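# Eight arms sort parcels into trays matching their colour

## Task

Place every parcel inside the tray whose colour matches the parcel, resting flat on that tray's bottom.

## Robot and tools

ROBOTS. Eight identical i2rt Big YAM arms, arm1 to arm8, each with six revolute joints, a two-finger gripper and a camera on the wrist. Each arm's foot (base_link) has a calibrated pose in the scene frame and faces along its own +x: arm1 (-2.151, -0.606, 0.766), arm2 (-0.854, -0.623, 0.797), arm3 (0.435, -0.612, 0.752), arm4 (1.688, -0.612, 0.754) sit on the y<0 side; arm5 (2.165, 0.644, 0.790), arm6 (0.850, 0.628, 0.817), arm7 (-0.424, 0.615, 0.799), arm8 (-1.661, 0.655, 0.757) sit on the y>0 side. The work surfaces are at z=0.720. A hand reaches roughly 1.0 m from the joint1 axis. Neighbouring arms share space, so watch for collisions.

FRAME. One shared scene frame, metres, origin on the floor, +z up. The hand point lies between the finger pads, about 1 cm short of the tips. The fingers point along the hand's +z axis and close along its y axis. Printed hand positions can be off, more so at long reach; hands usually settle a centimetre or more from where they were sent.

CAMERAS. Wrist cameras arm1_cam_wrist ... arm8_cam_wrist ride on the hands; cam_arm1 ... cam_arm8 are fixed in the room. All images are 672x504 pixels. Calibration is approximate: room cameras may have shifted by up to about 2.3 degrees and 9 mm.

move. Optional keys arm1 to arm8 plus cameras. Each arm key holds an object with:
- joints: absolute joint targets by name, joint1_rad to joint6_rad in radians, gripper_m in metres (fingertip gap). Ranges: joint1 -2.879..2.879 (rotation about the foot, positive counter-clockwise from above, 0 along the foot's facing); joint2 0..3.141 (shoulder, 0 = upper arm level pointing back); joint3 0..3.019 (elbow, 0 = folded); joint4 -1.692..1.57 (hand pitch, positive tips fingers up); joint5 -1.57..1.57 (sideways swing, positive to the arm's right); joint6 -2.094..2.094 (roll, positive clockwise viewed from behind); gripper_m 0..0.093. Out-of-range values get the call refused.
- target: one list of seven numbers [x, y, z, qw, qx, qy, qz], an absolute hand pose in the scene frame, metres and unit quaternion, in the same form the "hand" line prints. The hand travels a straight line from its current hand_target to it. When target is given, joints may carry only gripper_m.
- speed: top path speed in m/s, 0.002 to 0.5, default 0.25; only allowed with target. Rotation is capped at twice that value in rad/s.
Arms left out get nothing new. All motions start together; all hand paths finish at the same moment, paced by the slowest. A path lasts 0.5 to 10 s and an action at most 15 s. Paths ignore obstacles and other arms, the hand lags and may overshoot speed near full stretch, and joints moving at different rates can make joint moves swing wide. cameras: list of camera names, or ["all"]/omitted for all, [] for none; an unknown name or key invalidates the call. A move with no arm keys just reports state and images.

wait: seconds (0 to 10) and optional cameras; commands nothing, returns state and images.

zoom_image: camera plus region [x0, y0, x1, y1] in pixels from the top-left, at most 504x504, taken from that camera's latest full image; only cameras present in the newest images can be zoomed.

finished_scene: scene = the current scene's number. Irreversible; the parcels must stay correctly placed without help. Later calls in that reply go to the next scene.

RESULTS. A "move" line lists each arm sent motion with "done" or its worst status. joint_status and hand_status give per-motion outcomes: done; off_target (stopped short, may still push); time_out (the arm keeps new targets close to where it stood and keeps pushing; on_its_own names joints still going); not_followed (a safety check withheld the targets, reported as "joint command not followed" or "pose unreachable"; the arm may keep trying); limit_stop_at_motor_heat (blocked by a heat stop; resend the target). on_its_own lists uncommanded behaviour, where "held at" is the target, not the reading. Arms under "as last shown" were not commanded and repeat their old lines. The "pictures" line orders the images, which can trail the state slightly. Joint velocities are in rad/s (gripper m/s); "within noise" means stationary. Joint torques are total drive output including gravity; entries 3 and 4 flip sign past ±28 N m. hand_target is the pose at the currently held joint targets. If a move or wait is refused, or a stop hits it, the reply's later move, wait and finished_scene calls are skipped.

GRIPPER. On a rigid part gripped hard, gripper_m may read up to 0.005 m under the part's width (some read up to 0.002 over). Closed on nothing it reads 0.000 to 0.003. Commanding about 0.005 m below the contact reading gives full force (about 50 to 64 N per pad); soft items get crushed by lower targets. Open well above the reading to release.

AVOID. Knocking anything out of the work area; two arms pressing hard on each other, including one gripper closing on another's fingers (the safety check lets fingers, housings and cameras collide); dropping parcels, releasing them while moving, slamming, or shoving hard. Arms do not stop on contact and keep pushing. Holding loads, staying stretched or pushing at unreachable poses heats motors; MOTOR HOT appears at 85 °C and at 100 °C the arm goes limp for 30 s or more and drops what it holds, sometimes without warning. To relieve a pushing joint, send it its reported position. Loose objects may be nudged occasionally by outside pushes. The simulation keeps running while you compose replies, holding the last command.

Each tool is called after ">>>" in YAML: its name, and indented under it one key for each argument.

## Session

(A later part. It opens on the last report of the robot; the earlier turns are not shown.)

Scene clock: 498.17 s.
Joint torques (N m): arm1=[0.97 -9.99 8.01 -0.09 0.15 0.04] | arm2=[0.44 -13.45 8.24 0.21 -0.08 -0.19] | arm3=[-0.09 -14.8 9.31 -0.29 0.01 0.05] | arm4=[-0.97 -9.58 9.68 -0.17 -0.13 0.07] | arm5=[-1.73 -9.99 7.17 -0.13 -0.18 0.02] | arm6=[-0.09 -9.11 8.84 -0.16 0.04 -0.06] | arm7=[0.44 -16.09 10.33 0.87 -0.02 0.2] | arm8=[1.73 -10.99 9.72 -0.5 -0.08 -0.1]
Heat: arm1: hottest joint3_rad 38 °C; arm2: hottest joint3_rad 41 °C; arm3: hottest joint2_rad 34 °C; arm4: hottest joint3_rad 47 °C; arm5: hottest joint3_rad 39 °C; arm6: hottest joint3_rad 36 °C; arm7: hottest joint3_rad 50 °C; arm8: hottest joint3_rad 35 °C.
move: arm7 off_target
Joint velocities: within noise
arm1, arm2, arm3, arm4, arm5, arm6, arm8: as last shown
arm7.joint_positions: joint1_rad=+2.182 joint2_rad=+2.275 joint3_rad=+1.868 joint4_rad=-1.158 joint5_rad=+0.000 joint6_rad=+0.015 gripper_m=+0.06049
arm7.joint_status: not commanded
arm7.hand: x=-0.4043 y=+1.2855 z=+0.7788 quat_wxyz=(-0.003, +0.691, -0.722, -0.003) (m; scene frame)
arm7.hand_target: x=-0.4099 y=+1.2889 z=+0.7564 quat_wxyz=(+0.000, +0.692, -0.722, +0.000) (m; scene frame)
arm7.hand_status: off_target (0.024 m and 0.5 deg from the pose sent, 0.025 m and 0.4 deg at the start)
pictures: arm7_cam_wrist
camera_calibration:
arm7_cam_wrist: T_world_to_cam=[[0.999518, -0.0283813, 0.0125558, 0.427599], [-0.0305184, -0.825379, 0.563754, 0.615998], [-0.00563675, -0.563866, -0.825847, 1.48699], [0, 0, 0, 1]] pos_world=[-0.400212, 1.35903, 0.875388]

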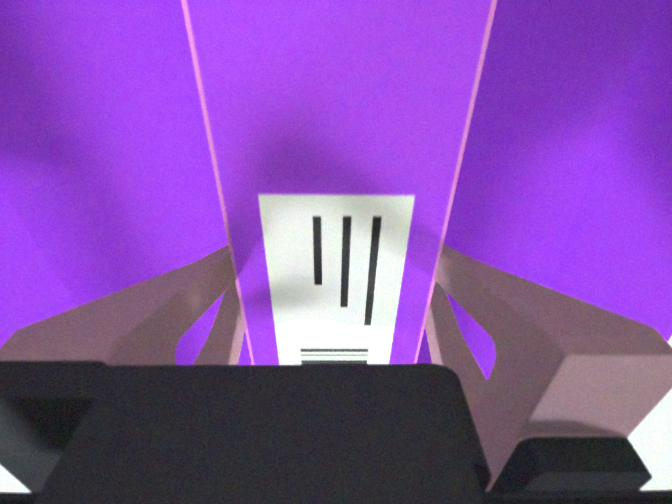

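>>> move:
  arm7: {"joints":{"gripper_m":0.09}}
  cameras: []

>>> move:
  arm7: {"target":[-0.407,1.274,0.9,0,-0.6915,0.7224,0],"speed":0.3}
  cameras: []

>>> move:
  arm7: {"target":[-0.403,1.05,1.04,0,-0.6915,0.7224,0],"speed":0.35}
  cameras: ["cam_arm7"]

Scene clock: 516.83 s.
Joint torques (N m): arm1=[1.03 -10.17 7.95 -0.12 0.19 0.02] | arm2=[0.44 -13.39 8.25 0.2 -0.08 -0.19] | arm3=[-0.09 -14.74 9.26 -0.27 0.02 0.05] | arm4=[-0.97 -9.58 9.68 -0.17 -0.13 0.07] | arm5=[-0.67 -10.17 7.21 -0.13 -0.2 0.03] | arm6=[-0.15 -9.11 8.84 -0.16 0.05 -0.06] | arm7=[0.44 -17.44 10.37 0.53 -0.04 0.21] | arm8=[1.67 -10.99 9.69 -0.55 -0.11 -0.1]
Heat: arm1: hottest joint3_rad 37 °C; arm2: hottest joint3_rad 41 °C; arm3: hottest joint3_rad 34 °C; arm4: hottest joint3_rad 47 °C; arm5: hottest joint3_rad 39 °C; arm6: hottest joint3_rad 36 °C; arm7: hottest joint3_rad 49 °C; arm8: hottest joint3_rad 35 °C.
move: arm7 done
Joint velocities: within noise
arm1, arm2, arm3, arm4, arm5, arm6, arm8: as last shown
arm7.joint_positions: joint1_rad=+2.182 joint2_rad=+2.301 joint3_rad=+1.868 joint4_rad=-1.149 joint5_rad=+0.000 joint6_rad=+0.016 gripper_m=+0.08992
arm7.joint_status: all done
arm7.hand: x=-0.4043 y=+1.2837 z=+0.7624 quat_wxyz=(+0.003, +0.691, -0.723, +0.003) (m; scene frame)
arm7.hand_target: x=-0.4099 y=+1.2889 z=+0.7563 quat_wxyz=(+0.000, +0.691, -0.722, +0.000) (m; scene frame)
arm7.hand_status: not commanded
pictures: none
No camera images: "cameras" was empty.

Scene clock: 518.20 s.
Joint torques (N m): arm1=[0.97 -10.23 8.02 -0.03 0.18 0.03] | arm2=[0.44 -13.45 8.25 0.21 -0.08 -0.18] | arm3=[-0.15 -14.74 9.28 -0.29 0.02 0.05] | arm4=[-0.97 -9.58 9.68 -0.18 -0.13 0.07] | arm5=[-0.56 -10.11 7.15 -0.12 -0.21 0.03] | arm6=[-0.09 -9.11 8.84 -0.16 0.04 -0.05] | arm7=[-0.03 -16.91 14.23 -0.31 -0.03 0.15] | arm8=[1.67 -10.81 9.66 -0.61 -0.1 -0.08]
Heat: arm1: hottest joint3_rad 37 °C; arm2: hottest joint3_rad 41 °C; arm3: hottest joint3_rad 34 °C; arm4: hottest joint3_rad 47 °C; arm5: hottest joint3_rad 39 °C; arm6: hottest joint3_rad 36 °C; arm7: hottest joint3_rad 49 °C; arm8: hottest joint3_rad 35 °C.
move: arm7 off_target
Joint velocities: within noise
arm1, arm2, arm3, arm4, arm5, arm6, arm8: as last shown
arm7.joint_positions: joint1_rad=+2.182 joint2_rad=+2.128 joint3_rad=+1.913 joint4_rad=-1.385 joint5_rad=+0.000 joint6_rad=+0.016 gripper_m=+0.08993
arm7.joint_status: not commanded
arm7.hand: x=-0.4049 y=+1.2603 z=+0.8897 quat_wxyz=(+0.010, +0.691, -0.722, +0.009) (m; scene frame)
arm7.hand_target: x=-0.4070 y=+1.2733 z=+0.9002 quat_wxyz=(+0.000, +0.691, -0.722, +0.000) (m; scene frame)
arm7.hand_status: off_target (0.017 m and 1.5 deg from the pose sent, 0.138 m and 0.5 deg at the start)
pictures: none
No camera images: "cameras" was empty.

Scene clock: 519.87 s.
Joint torques (N m): arm1=[1.26 -9.93 8.02 -0.09 0.16 0.04] | arm2=[0.44 -13.45 8.25 0.21 -0.08 -0.19] | arm3=[-0.09 -14.74 9.26 -0.31 0.02 0.05] | arm4=[-0.97 -9.58 9.68 -0.17 -0.13 0.07] | arm5=[-1.2 -10.05 7.12 -0.24 -0.22 0.02] | arm6=[-0.15 -9.11 8.85 -0.16 0.05 -0.06] | arm7=[-1.08 -10.7 9.07 -0.23 -0.03 0] | arm8=[1.79 -10.99 9.65 -0.58 -0.11 -0.08]
Heat: arm1: hottest joint3_rad 37 °C; arm2: hottest joint3_rad 41 °C; arm3: hottest joint2_rad 33 °C; arm4: hottest joint3_rad 47 °C; arm5: hottest joint3_rad 39 °C; arm6: hottest joint3_rad 36 °C; arm7: hottest joint3_rad 49 °C; arm8: hottest joint3_rad 35 °C.
move: arm7 done
Joint velocities: within noise
arm1.joint_positions: joint1_rad=-1.535 joint2_rad=+1.469 joint3_rad=+1.498 joint4_rad=-1.574 joint5_rad=+0.004 joint6_rad=-0.050 gripper_m=+0.08990
arm1.joint_status: not commanded
arm1.hand: x=-2.3196 y=-1.0092 z=+1.0489 quat_wxyz=(-0.010, -0.816, -0.578, +0.014) (m; scene frame)
arm1.hand_target: x=-2.3201 y=-1.0050 z=+1.0403 quat_wxyz=(+0.000, -0.818, -0.575, +0.000) (m; scene frame)
arm1.hand_status: not commanded
arm2, arm5, arm6, arm8: as last shown
arm3.joint_positions: joint1_rad=+2.139 joint2_rad=+1.475 joint3_rad=+1.522 joint4_rad=-1.611 joint5_rad=+0.001 joint6_rad=-0.175 gripper_m=+0.08998
arm3.joint_status: not commanded
arm3.hand: x=+0.4144 y=-1.0494 z=+1.0353 quat_wxyz=(+0.002, +0.659, +0.752, +0.001) (m; scene frame)
arm3.hand_target: x=+0.4160 y=-1.0450 z=+1.0399 quat_wxyz=(+0.000, +0.661, +0.751, +0.000) (m; scene frame)
arm3.hand_status: not commanded
arm4.joint_positions: joint1_rad=-1.877 joint2_rad=+1.448 joint3_rad=+1.507 joint4_rad=-1.606 joint5_rad=-0.014 joint6_rad=+0.013 gripper_m=+0.08991
arm4.joint_status: not commanded
arm4.hand: x=+1.9517 y=-0.9508 z=+1.0454 quat_wxyz=(-0.011, -0.451, -0.892, +0.006) (m; scene frame)
arm4.hand_target: x=+1.9470 y=-0.9500 z=+1.0401 quat_wxyz=(+0.000, -0.456, -0.890, +0.000) (m; scene frame)
arm4.hand_status: not commanded
arm7.joint_positions: joint1_rad=+2.174 joint2_rad=+1.480 joint3_rad=+1.422 joint4_rad=-1.490 joint5_rad=+0.000 joint6_rad=+0.008 gripper_m=+0.08993
arm7.joint_status: not commanded
arm7.hand: x=-0.4071 y=+1.0559 z=+1.0461 quat_wxyz=(-0.009, +0.691, -0.723, -0.009) (m; scene frame)
arm7.hand_target: x=-0.4031 y=+1.0501 z=+1.0402 quat_wxyz=(+0.000, +0.691, -0.722, +0.000) (m; scene frame)
arm7.hand_status: done (0.009 m and 1.5 deg from the pose sent, 0.259 m and 1.5 deg at the start)
pictures: cam_arm7

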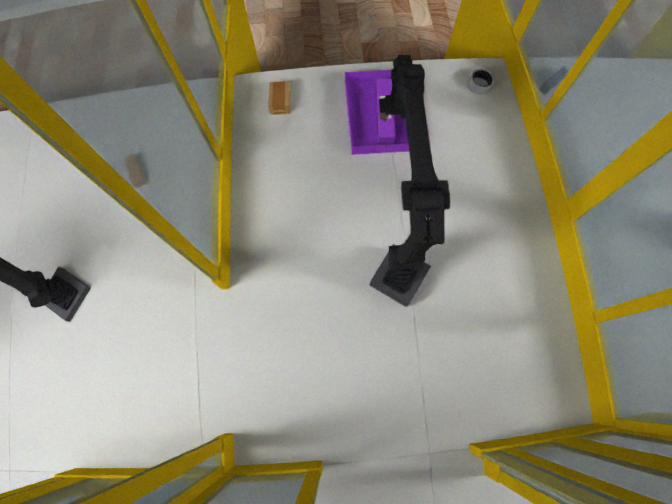

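>>> zoom_image:
  camera: "cam_arm7"
  region: [330, 50, 450, 170]

Scaled by 4.200.

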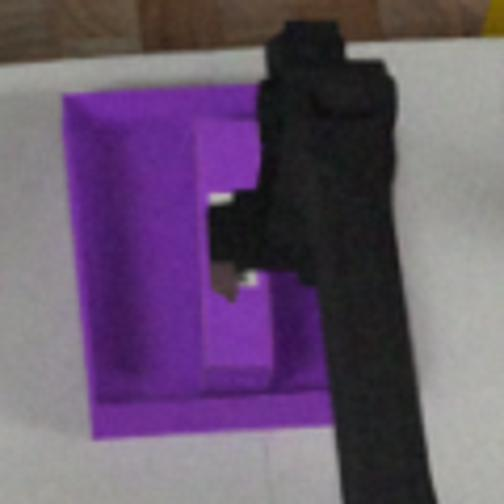

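Flat in the tray.

>>> finished_scene:
  scene: 2

The scene is finished: the task was done.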